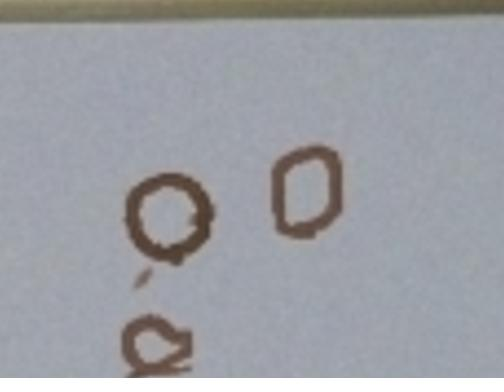

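>>> {"name": "move", "arguments": {"target": [[0,0,0,0,0,0,1,-0.00937,-0.01886,0,-0.00654,0,0.04915,-1],[0,0,0,0,0,0,1,-0.00937,-0.0139,0,-0.00595,0,0.0379,-1],[0,0,0,0,0,0,1,-0.02339,-0.0139,0,-0.00595,0,0.0379,-1],[0,0,0,0,0,0,1,-0.02339,-0.0118,0,-0.00595,0,0.03125,-1],[0,0,0,0,0,0,1,-0.02339,-0.01522,0,-0.00595,0,0.02972,-1],[0,0,0,0,0,0,1,-0.02339,-0.01796,0,-0.00595,0,0.02855,-1],[0,0,0,0,0,0,1,-0.02339,-0.02286,0,-0.00595,0,0.04069,-1],[0,0,0,0,0,0,1,-0.02339,-0.02878,0,-0.00595,0,0.04204,-1],[0,0,0,0,0,0,1,-0.02339,-0.03285,0,-0.00595,0,0.04442,-1],[0,0,0,0,0,0,1,-0.02339,-0.02955,0,-0.00595,0,0.04667,-1],[0,0,0,0,0,0,1,-0.02339,-0.02715,0,-0.00595,0,0.04757,-1],[0,0,0,0,0,0,1,-0.02339,-0.02198,0,-0.00595,0,0.03548,-1],[0,0,0,0,0,0,1,-0.02339,-0.01595,0,-0.00595,0,0.03399,-1],[0,0,0,0,0,0,1,-0.02339,-0.01215,0,-0.00595,0,0.03174,-1],[0,0,0,0,0,0,1,-0.02339,-0.00608,0,-0.00595,0,0.02752,-1]], "speed": [0.4,0.04,0.15,0.05,0.07,0.065,0.09,0.14,0.115,0.07,0.07,0.1,0.145,0.107,0.115], "blend": [0,0,0.001,0.001,0.001,0.001,0.001,0.001,0.001,0.001,0.001,0.001,0.001,0.001,0]}}

Scene clock: 264.90 s.
left_arm: end_effector_position=(+0.3943, +0.3350, +0.1104) grip_measured=+1.000 grip_effort_nm=0.00 end_effector_quat_wxyz=(+0.619, -0.015, +0.785, -0.003) | right_arm: end_effector_position=(+0.5018, -0.1353, +0.0679) grip_measured=-0.798 grip_effort_nm=-1.03 end_effector_quat_wxyz=(+0.466, -0.467, +0.559, +0.503)
Joint positions: left_arm=[1.014 -0.037 1.582 -0.053 0.332 -0.05 0.094] | right_arm=[0.322 -0.434 2.538 -1.457 1.652 0.061 0.01]
Joint torques (N m): left_arm=[1.68 0.01 -6.39 -0.03 5.23 -0.05] | right_arm=[0.98 0.03 -11.7 -0.38 6.49 -0.54]
Heat: left arm: 43 °C; right arm: 45 °C.
Joint targets: left_arm=[1.021 -0.037 1.573 -0.053 0.341 -0.050] | right_arm=[0.307 -0.428 2.526 -1.465 1.664 0.055]
move: done

>>> {"name": "move", "arguments": {"target": [[0,0,0,0,0,0,1,0.01803,0,0,0,0,0,-1],[0,0,0,0,0,0,1,0.02781,0.00035,0,0.01023,0,0.04946,-1],[0,0,0,0,0,0,1,0.02781,0.00396,0,0.00964,0,0.03723,-1],[0,0,0,0,0,0,1,0.00991,0.00396,0,0.00964,0,0.03723,-1],[0,0,0,0,0,0,1,0.00991,0.00628,0,0.00964,0,0.03192,-1],[0,0,0,0,0,0,1,0.00991,0.00265,0,0.00964,0,0.02927,-1],[0,0,0,0,0,0,1,0.00991,0.00093,0,0.00964,0,0.02846,-1],[0,0,0,0,0,0,1,0.00991,-0.00391,0,0.00964,0,0.04078,-1],[0,0,0,0,0,0,1,0.00991,-0.01252,0,0.00964,0,0.04406,-1],[0,0,0,0,0,0,1,0.00991,-0.02028,0,0.00964,0,0.05076,-1],[0,0,0,0,0,0,1,0.00991,-0.01703,0,0.00964,0,0.05387,-1],[0,0,0,0,0,0,1,0.00991,-0.01554,0,0.00964,0,0.05472,-1],[0,0,0,0,0,0,1,0.00991,-0.01054,0,0.00964,0,0.04249,-1],[0,0,0,0,0,0,1,0.00991,-0.00174,0,0.00964,0,0.03921,-1],[0,0,0,0,0,0,1,0.00991,0.00473,0,0.00964,0,0.03431,-1]], "speed": [0.3,0.35,0.03,0.17,0.05,0.068,0.058,0.085,0.146,0.12,0.069,0.06,0.085,0.15,0.11], "blend": [0.001,0,0,0.001,0.001,0.001,0.001,0.001,0.001,0.001,0.001,0.001,0.001,0.001,0]}}

Scene clock: 275.97 s.
left_arm: end_effector_position=(+0.3943, +0.3350, +0.1104) grip_measured=+1.000 grip_effort_nm=0.00 end_effector_quat_wxyz=(+0.619, -0.015, +0.785, -0.003) | right_arm: end_effector_position=(+0.5015, -0.0971, +0.0681) grip_measured=-0.798 grip_effort_nm=-1.03 end_effector_quat_wxyz=(+0.471, -0.488, +0.554, +0.483)
Joint positions: left_arm=[1.014 -0.037 1.582 -0.053 0.332 -0.05 0.094] | right_arm=[0.409 -0.394 2.538 -1.377 1.652 0.138 0.01]
Joint torques (N m): left_arm=[1.67 0 -6.48 -0.02 5.29 -0.02] | right_arm=[1.02 0.06 -11.77 -0.32 6.56 -0.61]
Heat: left arm: 43 °C; right arm: 46 °C.
Joint targets: left_arm=[1.021 -0.037 1.573 -0.053 0.341 -0.050] | right_arm=[0.390 -0.388 2.526 -1.383 1.664 0.131]
move: done

>>> {"name": "move", "arguments": {"target": [[0,0,0,0,0,0,1,0.01768,0,0,0,0,0,-1],[0,0,0,0,0,0,1,0.01768,-0.00224,0,0,0,0.04406,-1],[0,0,0,0,0,0,1,0.01768,0.00326,0,0,0,0.03188,-1],[0,0,0,0,0,0,1,-0.00006,0.00326,0,0,0,0.03188,-1],[0,0,0,0,0,0,1,-0.00006,0.00596,0,0,0,0.02684,-1],[0,0,0,0,0,0,1,-0.00006,0.00197,0,0,0,0.0241,-1],[0,0,0,0,0,0,1,-0.00006,-0.00332,0,0,0,0.02212,-1],[0,0,0,0,0,0,1,-0.00006,-0.01217,0,0,0,0.03485,-1],[0,0,0,0,0,0,1,-0.00006,-0.02365,0,0,0,0.0375,-1],[0,0,0,0,0,0,1,-0.00006,-0.03206,0,0,0,0.04227,-1],[0,0,0,0,0,0,1,-0.00006,-0.02829,0,0,0,0.04636,-1],[0,0,0,0,0,0,1,-0.00006,-0.02412,0,0,0,0.04784,-1],[0,0,0,0,0,0,1,-0.00006,-0.0146,0,0,0,0.03521,-1],[0,0,0,0,0,0,1,-0.00006,-0.00204,0,0,0,0.03215,-1],[0,0,0,0,0,0,1,-0.00006,0.00506,0,0,0,0.02801,-1]], "speed": [0.3,0.35,0.045,0.17,0.057,0.068,0.1,0.15,0.19,0.14,0.071,0.088,0.16,0.21,0.13], "blend": [0.001,0,0,0.001,0.001,0.001,0.001,0.001,0.001,0.001,0.001,0.001,0.001,0.001,0]}}

Scene clock: 287.20 s.
left_arm: end_effector_position=(+0.3943, +0.3350, +0.1104) grip_measured=+1.000 grip_effort_nm=0.00 end_effector_quat_wxyz=(+0.619, -0.015, +0.785, -0.003) | right_arm: end_effector_position=(+0.4851, -0.0663, +0.0680) grip_measured=-0.798 grip_effort_nm=-1.03 end_effector_quat_wxyz=(+0.444, -0.492, +0.549, +0.509)
Joint positions: left_arm=[1.014 -0.037 1.582 -0.053 0.332 -0.05 0.094] | right_arm=[0.406 -0.351 2.538 -1.379 1.652 0.2 0.01]
Joint torques (N m): left_arm=[1.66 0.04 -6.56 -0.03 5.3 -0.17] | right_arm=[1.05 0.05 -11.77 -0.3 6.56 -0.55]
Heat: left arm: 43 °C; right arm: 46 °C.
Joint targets: left_arm=[1.021 -0.037 1.573 -0.053 0.341 -0.050] | right_arm=[0.390 -0.345 2.526 -1.383 1.664 0.194]
move: done

>>> {"name": "move", "arguments": {"target": [[0,0,0,0,0,0,1,0.0177,0,0,0,0,0,-1],[0,0,0,0,0,0,1,0.0177,0,0,0,0,-0.0900,-1]], "speed": [0.5,0.4], "blend": [0.05,0], "cameras": ["cam_above"]}}

Scene clock: 291.40 s.
left_arm: end_effector_position=(+0.3943, +0.3350, +0.1104) grip_measured=+1.000 grip_effort_nm=0.00 end_effector_quat_wxyz=(+0.619, -0.015, +0.785, -0.003) | right_arm: end_effector_position=(+0.5363, -0.1741, +0.0790) grip_measured=-0.798 grip_effort_nm=-1.03 end_effector_quat_wxyz=(+0.528, -0.458, +0.570, +0.432)
Joint positions: left_arm=[1.014 -0.037 1.582 -0.053 0.332 -0.05 0.094] | right_arm=[0.522 -0.35 2.538 -1.376 1.652 -0.009 0.01]
Joint torques (N m): left_arm=[1.62 0.07 -6.48 -0.07 5.26 -0.09] | right_arm=[1.38 0.05 -11.79 -0.27 6.6 0.16]
Heat: left arm: 43 °C; right arm: 46 °C.
Joint targets: left_arm=[1.021 -0.037 1.573 -0.053 0.341 -0.050] | right_arm=[0.540 -0.345 2.526 -1.383 1.664 -0.007]
move: done

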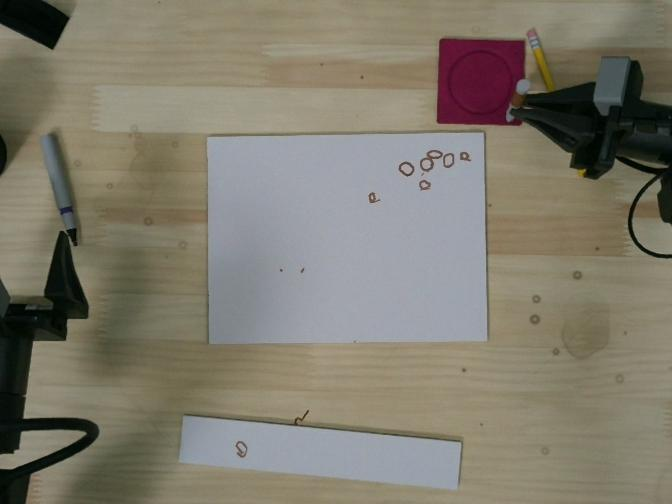

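>>> {"name": "zoom_image", "arguments": {"camera": "cam_above", "region": [350, 125, 490, 215]}}

>>> {"name": "show_instructions", "arguments": {}}

Scaled by 3.600 from the camera's image (finer frame: 960x720).

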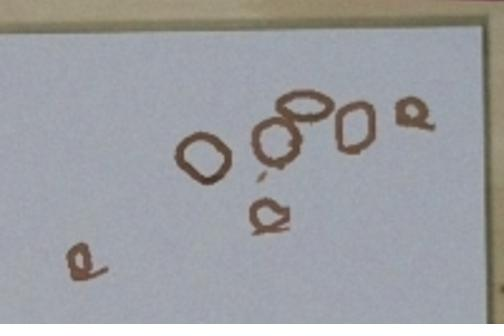

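Reference images for this scene: drawing.

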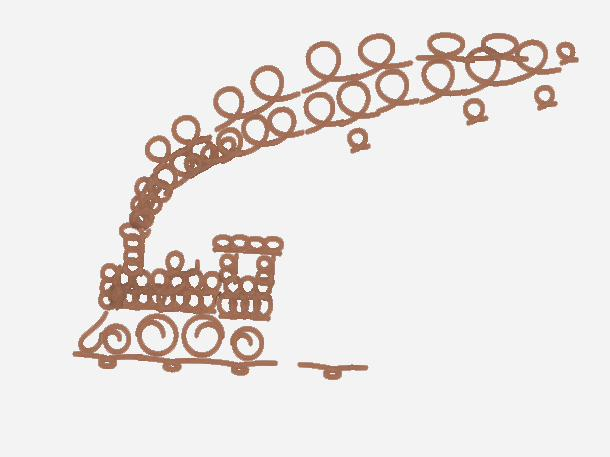

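>>> {"name": "move", "arguments": {"target": [[0,0,0,0,0,0,1,0.00412,0.00158,0,0.005716,0,0.12487,-1],[0,0,0,0,0,0,1,0.00412,0.003936,0,0.005127,0,0.11587,-1],[0,0,0,0,0,0,1,-0.013553,0.003936,0,0.005127,0,0.11587,-1],[0,0,0,0,0,0,1,-0.013553,0.006777,0,0.005127,0,0.110746,-1],[0,0,0,0,0,0,1,-0.013553,0.003135,0,0.005127,0,0.108049,-1],[0,0,0,0,0,0,1,-0.013553,-0.00218,0,0.005127,0,0.106205,-1],[0,0,0,0,0,0,1,-0.013553,-0.011067,0,0.005127,0,0.11875,-1],[0,0,0,0,0,0,1,-0.013553,-0.023147,0,0.005127,0,0.121718,-1],[0,0,0,0,0,0,1,-0.013553,-0.031019,0,0.005127,0,0.126259,-1],[0,0,0,0,0,0,1,-0.013553,-0.027602,0,0.005127,0,0.130306,-1],[0,0,0,0,0,0,1,-0.013553,-0.023441,0,0.005127,0,0.131655,-1],[0,0,0,0,0,0,1,-0.013553,-0.013872,0,0.005127,0,0.1192,-1],[0,0,0,0,0,0,1,-0.013553,-0.001261,0,0.005127,0,0.116007,-1],[0,0,0,0,0,0,1,-0.013553,0.005068,0,0.005127,0,0.112635,-1]], "speed": [0.4,0.04,0.25,0.06,0.07,0.1,0.17,0.2,0.134,0.06,0.1,0.18,0.21,0.134], "blend": [0.01,0,0.001,0.001,0.001,0.001,0.001,0.001,0.001,0.001,0.001,0.001,0.001,0]}}

Scene clock: 304.73 s.
left_arm: end_effector_position=(+0.3943, +0.3350, +0.1104) grip_measured=+1.000 grip_effort_nm=0.00 end_effector_quat_wxyz=(+0.619, -0.015, +0.785, -0.003) | right_arm: end_effector_position=(+0.4791, -0.0414, +0.0680) grip_measured=-0.798 grip_effort_nm=-1.04 end_effector_quat_wxyz=(+0.437, -0.496, +0.551, +0.509)
Joint positions: left_arm=[1.014 -0.037 1.582 -0.053 0.332 -0.05 0.094] | right_arm=[0.44 -0.307 2.538 -1.337 1.652 0.251 0.01]
Joint torques (N m): left_arm=[1.65 0.07 -6.54 -0.04 5.27 -0.18] | right_arm=[1.08 0.04 -11.78 -0.27 6.6 -0.57]
Heat: left arm: 43 °C; right arm: 46 °C.
Joint targets: left_arm=[1.021 -0.037 1.573 -0.053 0.341 -0.050] | right_arm=[0.425 -0.302 2.526 -1.340 1.664 0.244]
move: done

>>> {"name": "move", "arguments": {"target": [[0,0,0,0,0,0,1,0.018857,0,0,0,0,0,-1],[0,0,0,0,0,0,1,0.018857,-0.007507,0,0.003889,0,-0.01196,-1],[0,0,0,0,0,0,1,0.018857,-0.00515,0,0.003771,0,-0.020953,-1],[0,0,0,0,0,0,1,0.002345,-0.00515,0,0.003771,0,-0.020953,-1],[0,0,0,0,0,0,1,0.002345,-0.001014,0,0.003771,0,-0.027788,-1],[0,0,0,0,0,0,1,0.002345,-0.005245,0,0.003771,0,-0.030755,-1],[0,0,0,0,0,0,1,0.002345,-0.011161,0,0.003771,0,-0.01884,-1],[0,0,0,0,0,0,1,0.002345,-0.020165,0,0.003771,0,-0.016097,-1],[0,0,0,0,0,0,1,0.002345,-0.028674,0,0.003771,0,-0.011106,-1],[0,0,0,0,0,0,1,0.002345,-0.03208,0,0.003771,0,-0.007059,-1],[0,0,0,0,0,0,1,0.002345,-0.027755,0,0.003771,0,-0.004317,-1],[0,0,0,0,0,0,1,0.002345,-0.021839,0,0.003771,0,-0.016232,-1],[0,0,0,0,0,0,1,0.002345,-0.012834,0,0.003771,0,-0.018975,-1],[0,0,0,0,0,0,1,0.002345,-0.004325,0,0.003771,0,-0.023966,-1],[0,0,0,0,0,0,1,0.002345,-0.00132,0,0.003771,0,-0.027203,-1]], "speed": [0.4,0.15,0.04,0.25,0.08,0.08,0.11,0.17,0.16,0.07,0.09,0.12,0.17,0.16,0.08], "blend": [0.01,0.005,0,0.001,0.001,0.001,0.001,0.001,0.001,0.001,0.001,0.001,0.001,0.001,0]}}

Scene clock: 315.07 s.
left_arm: end_effector_position=(+0.3943, +0.3350, +0.1104) grip_measured=+1.000 grip_effort_nm=0.00 end_effector_quat_wxyz=(+0.619, -0.015, +0.785, -0.003) | right_arm: end_effector_position=(+0.5025, -0.0713, +0.0681) grip_measured=-0.798 grip_effort_nm=-1.03 end_effector_quat_wxyz=(+0.467, -0.483, +0.567, +0.477)
Joint positions: left_arm=[1.014 -0.037 1.582 -0.053 0.332 -0.05 0.094] | right_arm=[0.464 -0.319 2.538 -1.304 1.652 0.191 0.01]
Joint torques (N m): left_arm=[1.67 0.03 -6.54 -0.02 5.11 -0.21] | right_arm=[1.08 0.06 -11.81 -0.26 6.61 -0.62]
Heat: left arm: 43 °C; right arm: 47 °C.
Joint targets: left_arm=[1.021 -0.037 1.573 -0.053 0.341 -0.050] | right_arm=[0.445 -0.313 2.526 -1.308 1.664 0.184]
move: done

>>> {"name": "move", "arguments": {"target": [[0,0,0,0,0,0,1,0.016512,0,0,0,0,0,-1],[0,0,0,0,0,0,1,0.016512,-0.002169,0,0,0,0.057509,-1],[0,0,0,0,0,0,1,0.016512,0.000189,0,0,0,0.048516,-1],[0,0,0,0,0,0,1,-0.000153,0.000189,0,0,0,0.048516,-1],[0,0,0,0,0,0,1,-0.000153,0.003406,0,0,0,0.043165,-1],[0,0,0,0,0,0,1,-0.000153,-0.000236,0,0,0,0.040468,-1],[0,0,0,0,0,0,1,-0.000153,-0.005692,0,0,0,0.038624,-1],[0,0,0,0,0,0,1,-0.000153,-0.014803,0,0,0,0.051259,-1],[0,0,0,0,0,0,1,-0.000153,-0.027189,0,0,0,0.054317,-1],[0,0,0,0,0,0,1,-0.000153,-0.035274,0,0,0,0.058993,-1],[0,0,0,0,0,0,1,-0.000153,-0.031856,0,0,0,0.062995,-1],[0,0,0,0,0,0,1,-0.000153,-0.027578,0,0,0,0.064344,-1],[0,0,0,0,0,0,1,-0.000153,-0.017773,0,0,0,0.051799,-1],[0,0,0,0,0,0,1,-0.000153,-0.004832,0,0,0,0.048516,-1],[0,0,0,0,0,0,1,-0.000153,0.00165,0,0,0,0.045054,-1]], "speed": [0.4,0.3,0.04,0.25,0.06,0.07,0.1,0.17,0.2,0.134,0.06,0.1,0.18,0.21,0.134], "blend": [0.01,0.01,0,0.001,0.001,0.001,0.001,0.001,0.001,0.001,0.001,0.001,0.001,0.001,0]}}

Scene clock: 324.80 s.
left_arm: end_effector_position=(+0.3943, +0.3350, +0.1104) grip_measured=+1.000 grip_effort_nm=0.00 end_effector_quat_wxyz=(+0.619, -0.015, +0.785, -0.003) | right_arm: end_effector_position=(+0.4732, -0.0221, +0.0681) grip_measured=-0.798 grip_effort_nm=-1.03 end_effector_quat_wxyz=(-0.439, +0.506, -0.546, -0.503)
Joint positions: left_arm=[1.014 -0.037 1.582 -0.053 0.332 -0.05 0.094] | right_arm=[0.462 -0.305 2.538 -1.305 1.652 0.29 0.01]
Joint torques (N m): left_arm=[1.66 0.04 -6.49 -0.05 5.24 -0.08] | right_arm=[1.07 0.06 -11.82 -0.25 6.61 -0.59]
Heat: left arm: 44 °C; right arm: 47 °C.
Joint targets: left_arm=[1.021 -0.037 1.573 -0.053 0.341 -0.050] | right_arm=[0.444 -0.299 2.526 -1.307 1.664 0.284]
move: done

>>> {"name": "move", "arguments": {"target": [[0,0,0,0,0,0,1,0.018433,0,0,0,0,0,-1],[0,0,0,0,0,0,1,0.018433,-0.001355,0,0.003889,0,0.028372,-1],[0,0,0,0,0,0,1,0.018433,0.001002,0,0.003771,0,0.019379,-1],[0,0,0,0,0,0,1,0.002546,0.001002,0,0.003771,0,0.019379,-1],[0,0,0,0,0,0,1,0.002546,0.004431,0,0.003771,0,0.013894,-1],[0,0,0,0,0,0,1,0.002546,0.000801,0,0.003771,0,0.011421,-1],[0,0,0,0,0,0,1,0.002546,-0.004372,0,0.003771,0,0.009802,-1],[0,0,0,0,0,0,1,0.002546,-0.012999,0,0.003771,0,0.022482,-1],[0,0,0,0,0,0,1,0.002546,-0.024738,0,0.003771,0,0.02545,-1],[0,0,0,0,0,0,1,0.002546,-0.032398,0,0.003771,0,0.029811,-1],[0,0,0,0,0,0,1,0.002546,-0.028981,0,0.003771,0,0.033543,-1],[0,0,0,0,0,0,1,0.002546,-0.024926,0,0.003771,0,0.034757,-1],[0,0,0,0,0,0,1,0.002546,-0.015639,0,0.003771,0,0.022122,-1],[0,0,0,0,0,0,1,0.002546,-0.003382,0,0.003771,0,0.01893,-1],[0,0,0,0,0,0,1,0.002546,0.00277,0,0.003771,0,0.015647,-1]], "speed": [0.4,0.2,0.04,0.25,0.06,0.07,0.1,0.17,0.2,0.134,0.06,0.1,0.18,0.21,0.134], "blend": [0.01,0.01,0,0.001,0.001,0.001,0.001,0.001,0.001,0.001,0.001,0.001,0.001,0.001,0]}}

Scene clock: 334.77 s.
left_arm: end_effector_position=(+0.3943, +0.3350, +0.1104) grip_measured=+1.000 grip_effort_nm=0.00 end_effector_quat_wxyz=(+0.619, -0.015, +0.785, -0.003) | right_arm: end_effector_position=(+0.4680, -0.0052, +0.0681) grip_measured=-0.798 grip_effort_nm=-1.03 end_effector_quat_wxyz=(-0.436, +0.509, -0.547, -0.502)
Joint positions: left_arm=[1.014 -0.037 1.582 -0.053 0.332 -0.05 0.094] | right_arm=[0.483 -0.281 2.538 -1.274 1.652 0.325 0.01]
Joint torques (N m): left_arm=[1.64 0.03 -6.31 -0.04 5.31 -0.03] | right_arm=[1.1 0.03 -11.82 -0.23 6.64 -0.59]
Heat: left arm: 44 °C; right arm: 47 °C.
Joint targets: left_arm=[1.021 -0.037 1.573 -0.053 0.341 -0.050] | right_arm=[0.465 -0.276 2.526 -1.276 1.664 0.319]
move: done

>>> {"name": "move", "arguments": {"target": [[0,0,0,0,0,0,1,0.017655,0,0,0,0,0,-1],[0,0,0,0,0,0,1,0.017655,-0.005068,0,0.003771,0,0.031025,-1],[0,0,0,0,0,0,1,0.017655,-0.002711,0,0.003712,0,0.022032,-1],[0,0,0,0,0,0,1,0.002051,-0.002711,0,0.003712,0,0.022032,-1],[0,0,0,0,0,0,1,0.002051,0.000849,0,0.003712,0,0.016592,-1],[0,0,0,0,0,0,1,0.002051,-0.00277,0,0.003712,0,0.014299,-1],[0,0,0,0,0,0,1,0.002051,-0.007554,0,0.003712,0,0.012905,-1],[0,0,0,0,0,0,1,0.002051,-0.015557,0,0.003712,0,0.025629,-1],[0,0,0,0,0,0,1,0.002051,-0.026435,0,0.003712,0,0.028417,-1],[0,0,0,0,0,0,1,0.002051,-0.03353,0,0.003712,0,0.032464,-1],[0,0,0,0,0,0,1,0.002051,-0.030112,0,0.003712,0,0.035836,-1],[0,0,0,0,0,0,1,0.002051,-0.026364,0,0.003712,0,0.036871,-1],[0,0,0,0,0,0,1,0.002051,-0.017749,0,0.003712,0,0.024191,-1],[0,0,0,0,0,0,1,0.002051,-0.006388,0,0.003712,0,0.021223,-1],[0,0,0,0,0,0,1,0.002051,-0.000684,0,0.003712,0,0.018165,-1]], "speed": [0.4,0.2,0.04,0.25,0.06,0.07,0.09,0.15,0.2,0.13,0.06,0.09,0.17,0.2,0.12], "blend": [0.01,0.01,0,0.001,0.001,0.001,0.001,0.001,0.001,0.001,0.001,0.001,0.001,0.001,0]}}

Scene clock: 343.70 s.
left_arm: end_effector_position=(+0.3943, +0.3350, +0.1104) grip_measured=+1.000 grip_effort_nm=0.00 end_effector_quat_wxyz=(+0.619, -0.015, +0.785, -0.003) | right_arm: end_effector_position=(+0.4604, +0.0140, +0.0682) grip_measured=-0.798 grip_effort_nm=-1.03 end_effector_quat_wxyz=(-0.439, +0.520, -0.539, -0.496)
Joint positions: left_arm=[1.014 -0.037 1.582 -0.053 0.332 -0.05 0.094] | right_arm=[0.502 -0.287 2.538 -1.242 1.652 0.366 0.01]
Joint torques (N m): left_arm=[1.65 0.03 -6.49 -0.03 5.27 -0.01] | right_arm=[1.11 0.04 -11.85 -0.23 6.67 -0.61]
Heat: left arm: 44 °C; right arm: 47 °C.
Joint targets: left_arm=[1.021 -0.037 1.573 -0.053 0.341 -0.050] | right_arm=[0.483 -0.282 2.526 -1.244 1.664 0.359]
move: done

>>> {"name": "move", "arguments": {"target": [[0,0,0,0,0,0,1,0.017372,0,0,0,0,0,-1],[0,0,0,0,0,0,1,0.017372,-0.002334,0,0.003724,0,0.025989,-1],[0,0,0,0,0,0,1,0.017372,0.000024,0,0.003724,0,0.016996,-1],[0,0,0,0,0,0,1,0.001886,0.000024,0,0.003724,0,0.016996,-1],[0,0,0,0,0,0,1,0.001886,0.003677,0,0.003724,0,0.011556,-1],[0,0,0,0,0,0,1,0.001886,0.000059,0,0.003724,0,0.009397,-1],[0,0,0,0,0,0,1,0.001886,-0.004608,0,0.003724,0,0.008049,-1],[0,0,0,0,0,0,1,0.001886,-0.012422,0,0.003724,0,0.020863,-1],[0,0,0,0,0,0,1,0.001886,-0.023041,0,0.003724,0,0.023651,-1],[0,0,0,0,0,0,1,0.001886,-0.029959,0,0.003724,0,0.027563,-1],[0,0,0,0,0,0,1,0.001886,-0.026541,0,0.003724,0,0.030755,-1],[0,0,0,0,0,0,1,0.001886,-0.022876,0,0.003724,0,0.031745,-1],[0,0,0,0,0,0,1,0.001886,-0.014473,0,0.003724,0,0.018975,-1],[0,0,0,0,0,0,1,0.001886,-0.003394,0,0.003724,0,0.016007,-1],[0,0,0,0,0,0,1,0.001886,0.00218,0,0.003724,0,0.013085,-1]], "speed": [0.4,0.2,0.04,0.25,0.06,0.07,0.09,0.15,0.2,0.13,0.06,0.09,0.17,0.2,0.12], "blend": [0.01,0.01,0,0.001,0.001,0.001,0.001,0.001,0.001,0.001,0.001,0.001,0.001,0.001,0]}}

Scene clock: 352.93 s.
left_arm: end_effector_position=(+0.3943, +0.3350, +0.1104) grip_measured=+1.000 grip_effort_nm=0.00 end_effector_quat_wxyz=(+0.619, -0.015, +0.785, -0.003) | right_arm: end_effector_position=(+0.4559, +0.0279, +0.0683) grip_measured=-0.798 grip_effort_nm=-1.03 end_effector_quat_wxyz=(-0.439, +0.521, -0.540, -0.494)
Joint positions: left_arm=[1.014 -0.037 1.582 -0.053 0.332 -0.05 0.094] | right_arm=[0.519 -0.269 2.538 -1.21 1.652 0.395 0.01]
Joint torques (N m): left_arm=[1.65 0.02 -6.52 -0.04 5.2 -0.05] | right_arm=[1.13 0.04 -11.86 -0.22 6.68 -0.62]
Heat: left arm: 44 °C; right arm: 47 °C.
Joint targets: left_arm=[1.021 -0.037 1.573 -0.053 0.341 -0.050] | right_arm=[0.499 -0.263 2.526 -1.212 1.664 0.388]
move: done

>>> {"name": "move", "arguments": {"target": [[0,0,0,0,0,0,1,0.016665,0,0,0,0,0,-1],[0,0,0,0,0,0,1,0.016665,-0.003512,0,0.002876,0,0.025629,-1],[0,0,0,0,0,0,1,0.016665,-0.001155,0,0.002876,0,0.016637,-1],[0,0,0,0,0,0,1,0.001179,-0.001155,0,0.002876,0,0.016637,-1],[0,0,0,0,0,0,1,0.001179,0.002699,0,0.002876,0,0.011061,-1],[0,0,0,0,0,0,1,0.001179,-0.000907,0,0.002876,0,0.008948,-1],[0,0,0,0,0,0,1,0.001179,-0.005645,0,0.002876,0,0.007644,-1],[0,0,0,0,0,0,1,0.001179,-0.013542,0,0.002876,0,0.020504,-1],[0,0,0,0,0,0,1,0.001179,-0.02429,0,0.002876,0,0.023336,-1],[0,0,0,0,0,0,1,0.001179,-0.031291,0,0.002876,0,0.027293,-1],[0,0,0,0,0,0,1,0.001179,-0.027873,0,0.002876,0,0.030486,-1],[0,0,0,0,0,0,1,0.001179,-0.024172,0,0.002876,0,0.03143,-1],[0,0,0,0,0,0,1,0.001179,-0.015663,0,0.002876,0,0.018615,-1],[0,0,0,0,0,0,1,0.001179,-0.004443,0,0.002876,0,0.015603,-1],[0,0,0,0,0,0,1,0.001179,0.00119,0,0.002876,0,0.012635,-1]], "speed": [0.4,0.2,0.04,0.25,0.06,0.07,0.09,0.15,0.2,0.13,0.06,0.09,0.17,0.2,0.12], "blend": [0.01,0.01,0,0.001,0.001,0.001,0.001,0.001,0.001,0.001,0.001,0.001,0.001,0.001,0]}}

Scene clock: 361.77 s.
left_arm: end_effector_position=(+0.3943, +0.3350, +0.1104) grip_measured=+1.000 grip_effort_nm=0.00 end_effector_quat_wxyz=(+0.619, -0.015, +0.785, -0.003) | right_arm: end_effector_position=(+0.4501, +0.0408, +0.0683) grip_measured=-0.798 grip_effort_nm=-1.03 end_effector_quat_wxyz=(-0.438, +0.524, -0.540, -0.493)
Joint positions: left_arm=[1.014 -0.037 1.582 -0.053 0.332 -0.05 0.094] | right_arm=[0.53 -0.259 2.538 -1.186 1.652 0.423 0.01]
Joint torques (N m): left_arm=[1.68 0.03 -6.42 -0.07 5.3 0.05] | right_arm=[1.13 0.05 -11.89 -0.2 6.69 -0.61]
Heat: left arm: 44 °C; right arm: 48 °C.
Joint targets: left_arm=[1.021 -0.037 1.573 -0.053 0.341 -0.050] | right_arm=[0.509 -0.253 2.526 -1.188 1.664 0.416]
move: done

>>> {"name": "move", "arguments": {"target": [[0,0,0,0,0,0,1,0,-0.004066,0,0,0,-0.002428,-1],[0,0,0,0,0,0,1,0,-0.008768,0,0,0,-0.003237,-1],[0,0,0,0,0,0,1,0,-0.014956,0,0,0,0.009757,-1],[0,0,0,0,0,0,1,0,-0.020424,0,0,0,0.011331,-1],[0,0,0,0,0,0,1,0,-0.024243,0,0,0,0.013354,-1],[0,0,0,0,0,0,1,0,-0.020978,0,0,0,0.014883,-1],[0,0,0,0,0,0,1,0,-0.018256,0,0,0,0.015423,-1],[0,0,0,0,0,0,1,0,-0.014084,0,0,0,0.002608,-1],[0,0,0,0,0,0,1,0,-0.010418,0,0,0,0.001259,-1],[0,0,0,0,0,0,1,0,-0.009075,0,0,0,0.00009,-1],[0,0,0,0,0,0,1,0.015486,-0.009075,0,0,0,0.00009,-1],[0,0,0,0,0,0,1,0.015486,-0.015133,0,-0.003017,0,0.023831,-1],[0,0,0,0,0,0,1,0.015486,-0.01749,0,-0.003606,0,0.011691,-1]], "speed": [0.09,0.1,0.13,0.12,0.09,0.08,0.07,0.09,0.08,0.06,0.4,0.2,0.04], "blend": [0.001,0.001,0.001,0.001,0.001,0.001,0.001,0.001,0.001,0.001,0.01,0.005,0]}}

Scene clock: 370.23 s.
left_arm: end_effector_position=(+0.3943, +0.3350, +0.1104) grip_measured=+1.000 grip_effort_nm=0.00 end_effector_quat_wxyz=(+0.619, -0.015, +0.785, -0.003) | right_arm: end_effector_position=(+0.4411, +0.0536, +0.0809) grip_measured=-0.798 grip_effort_nm=-1.03 end_effector_quat_wxyz=(-0.492, +0.578, -0.462, -0.458)
Joint positions: left_arm=[1.014 -0.037 1.582 -0.053 0.332 -0.05 0.094] | right_arm=[0.62 -0.396 2.538 -1.202 1.652 0.448 0.01]
Joint torques (N m): left_arm=[1.66 0.06 -6.41 -0.07 5.31 -0.08] | right_arm=[1.5 -0.06 -11.89 -0.31 6.71 -0.59]
Heat: left arm: 44 °C; right arm: 48 °C.
Joint targets: left_arm=[1.021 -0.037 1.573 -0.053 0.341 -0.050] | right_arm=[0.640 -0.402 2.526 -1.219 1.664 0.442]
move: done

>>> {"name": "move", "arguments": {"target": [[0,0,0,0,0,0,1,-0.016582,0,0,0,0,0,-1],[0,0,0,0,0,0,1,-0.018951,-0.002722,0,-0.004667,0,-0.01884,-1],[0,0,0,0,0,0,1,-0.021308,-0.004679,0,-0.008745,0,-0.033543,-1],[0,0,0,0,0,0,1,-0.023524,-0.006553,0,-0.012127,0,-0.048067,-1],[0,0,0,0,0,0,1,-0.026411,-0.00911,0,-0.016099,0,-0.064883,-1],[0,0,0,0,0,0,1,-0.030242,-0.01261,0,-0.020719,0,-0.083948,-1],[0,0,0,0,0,0,1,-0.033659,-0.015804,0,-0.024078,0,-0.102698,-1],[0,0,0,0,0,0,1,-0.038975,-0.020825,0,-0.029087,0,-0.124685,-1],[0,0,0,0,0,0,1,-0.043547,-0.025221,0,-0.032646,0,-0.138579,-1],[0,0,0,0,0,0,1,-0.044891,-0.026529,0,-0.033542,0,-0.15027,-1],[0,0,0,0,0,0,1,-0.046494,-0.028097,0,-0.034626,0,-0.168705,-1],[0,0,0,0,0,0,1,-0.027637,-0.028097,0,-0.034626,0,-0.168705,-1],[0,0,0,0,0,0,1,-0.027637,-0.028097,0,-0.034626,0,-0.25,-1]], "speed": [0.25,0.09,0.08,0.075,0.085,0.095,0.095,0.105,0.085,0.065,0.09,0.3,0.4], "blend": [0.001,0.003,0.003,0.003,0.003,0.003,0.003,0.003,0.003,0.003,0.001,0.02,0], "cameras": ["cam_above"]}}

Scene clock: 378.93 s.
left_arm: end_effector_position=(+0.3943, +0.3350, +0.1104) grip_measured=+1.000 grip_effort_nm=0.00 end_effector_quat_wxyz=(+0.619, -0.015, +0.785, -0.003) | right_arm: end_effector_position=(+0.5262, -0.2262, +0.0768) grip_measured=-0.798 grip_effort_nm=-1.03 end_effector_quat_wxyz=(+0.566, -0.494, +0.522, +0.403)
Joint positions: left_arm=[1.014 -0.037 1.582 -0.053 0.332 -0.05 0.094] | right_arm=[0.39 -0.634 2.538 -1.499 1.652 -0.115 0.01]
Joint torques (N m): left_arm=[1.66 0.04 -6.41 -0.05 5.33 -0.06] | right_arm=[1.26 -0.07 -11.71 -0.4 6.46 0.08]
Heat: left arm: 44 °C; right arm: 48 °C.
Joint targets: left_arm=[1.021 -0.037 1.573 -0.053 0.341 -0.050] | right_arm=[0.406 -0.640 2.526 -1.512 1.664 -0.114]
move: done

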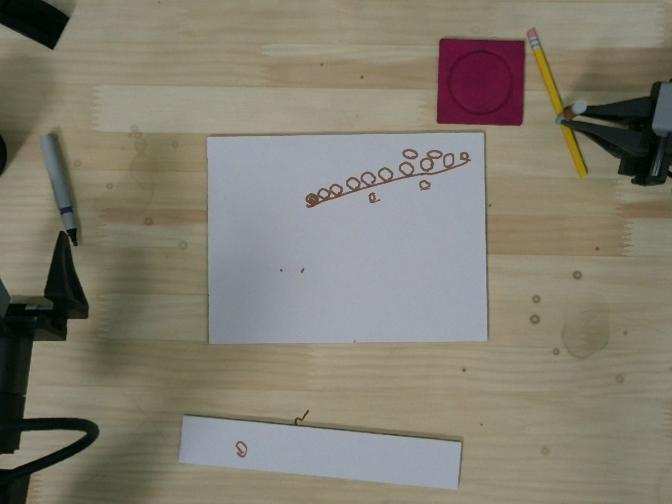

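>>> {"name": "zoom_image", "arguments": {"camera": "cam_above", "region": [290, 130, 490, 220]}}

Scaled by 2.520 from the camera's image (finer frame: 960x720).

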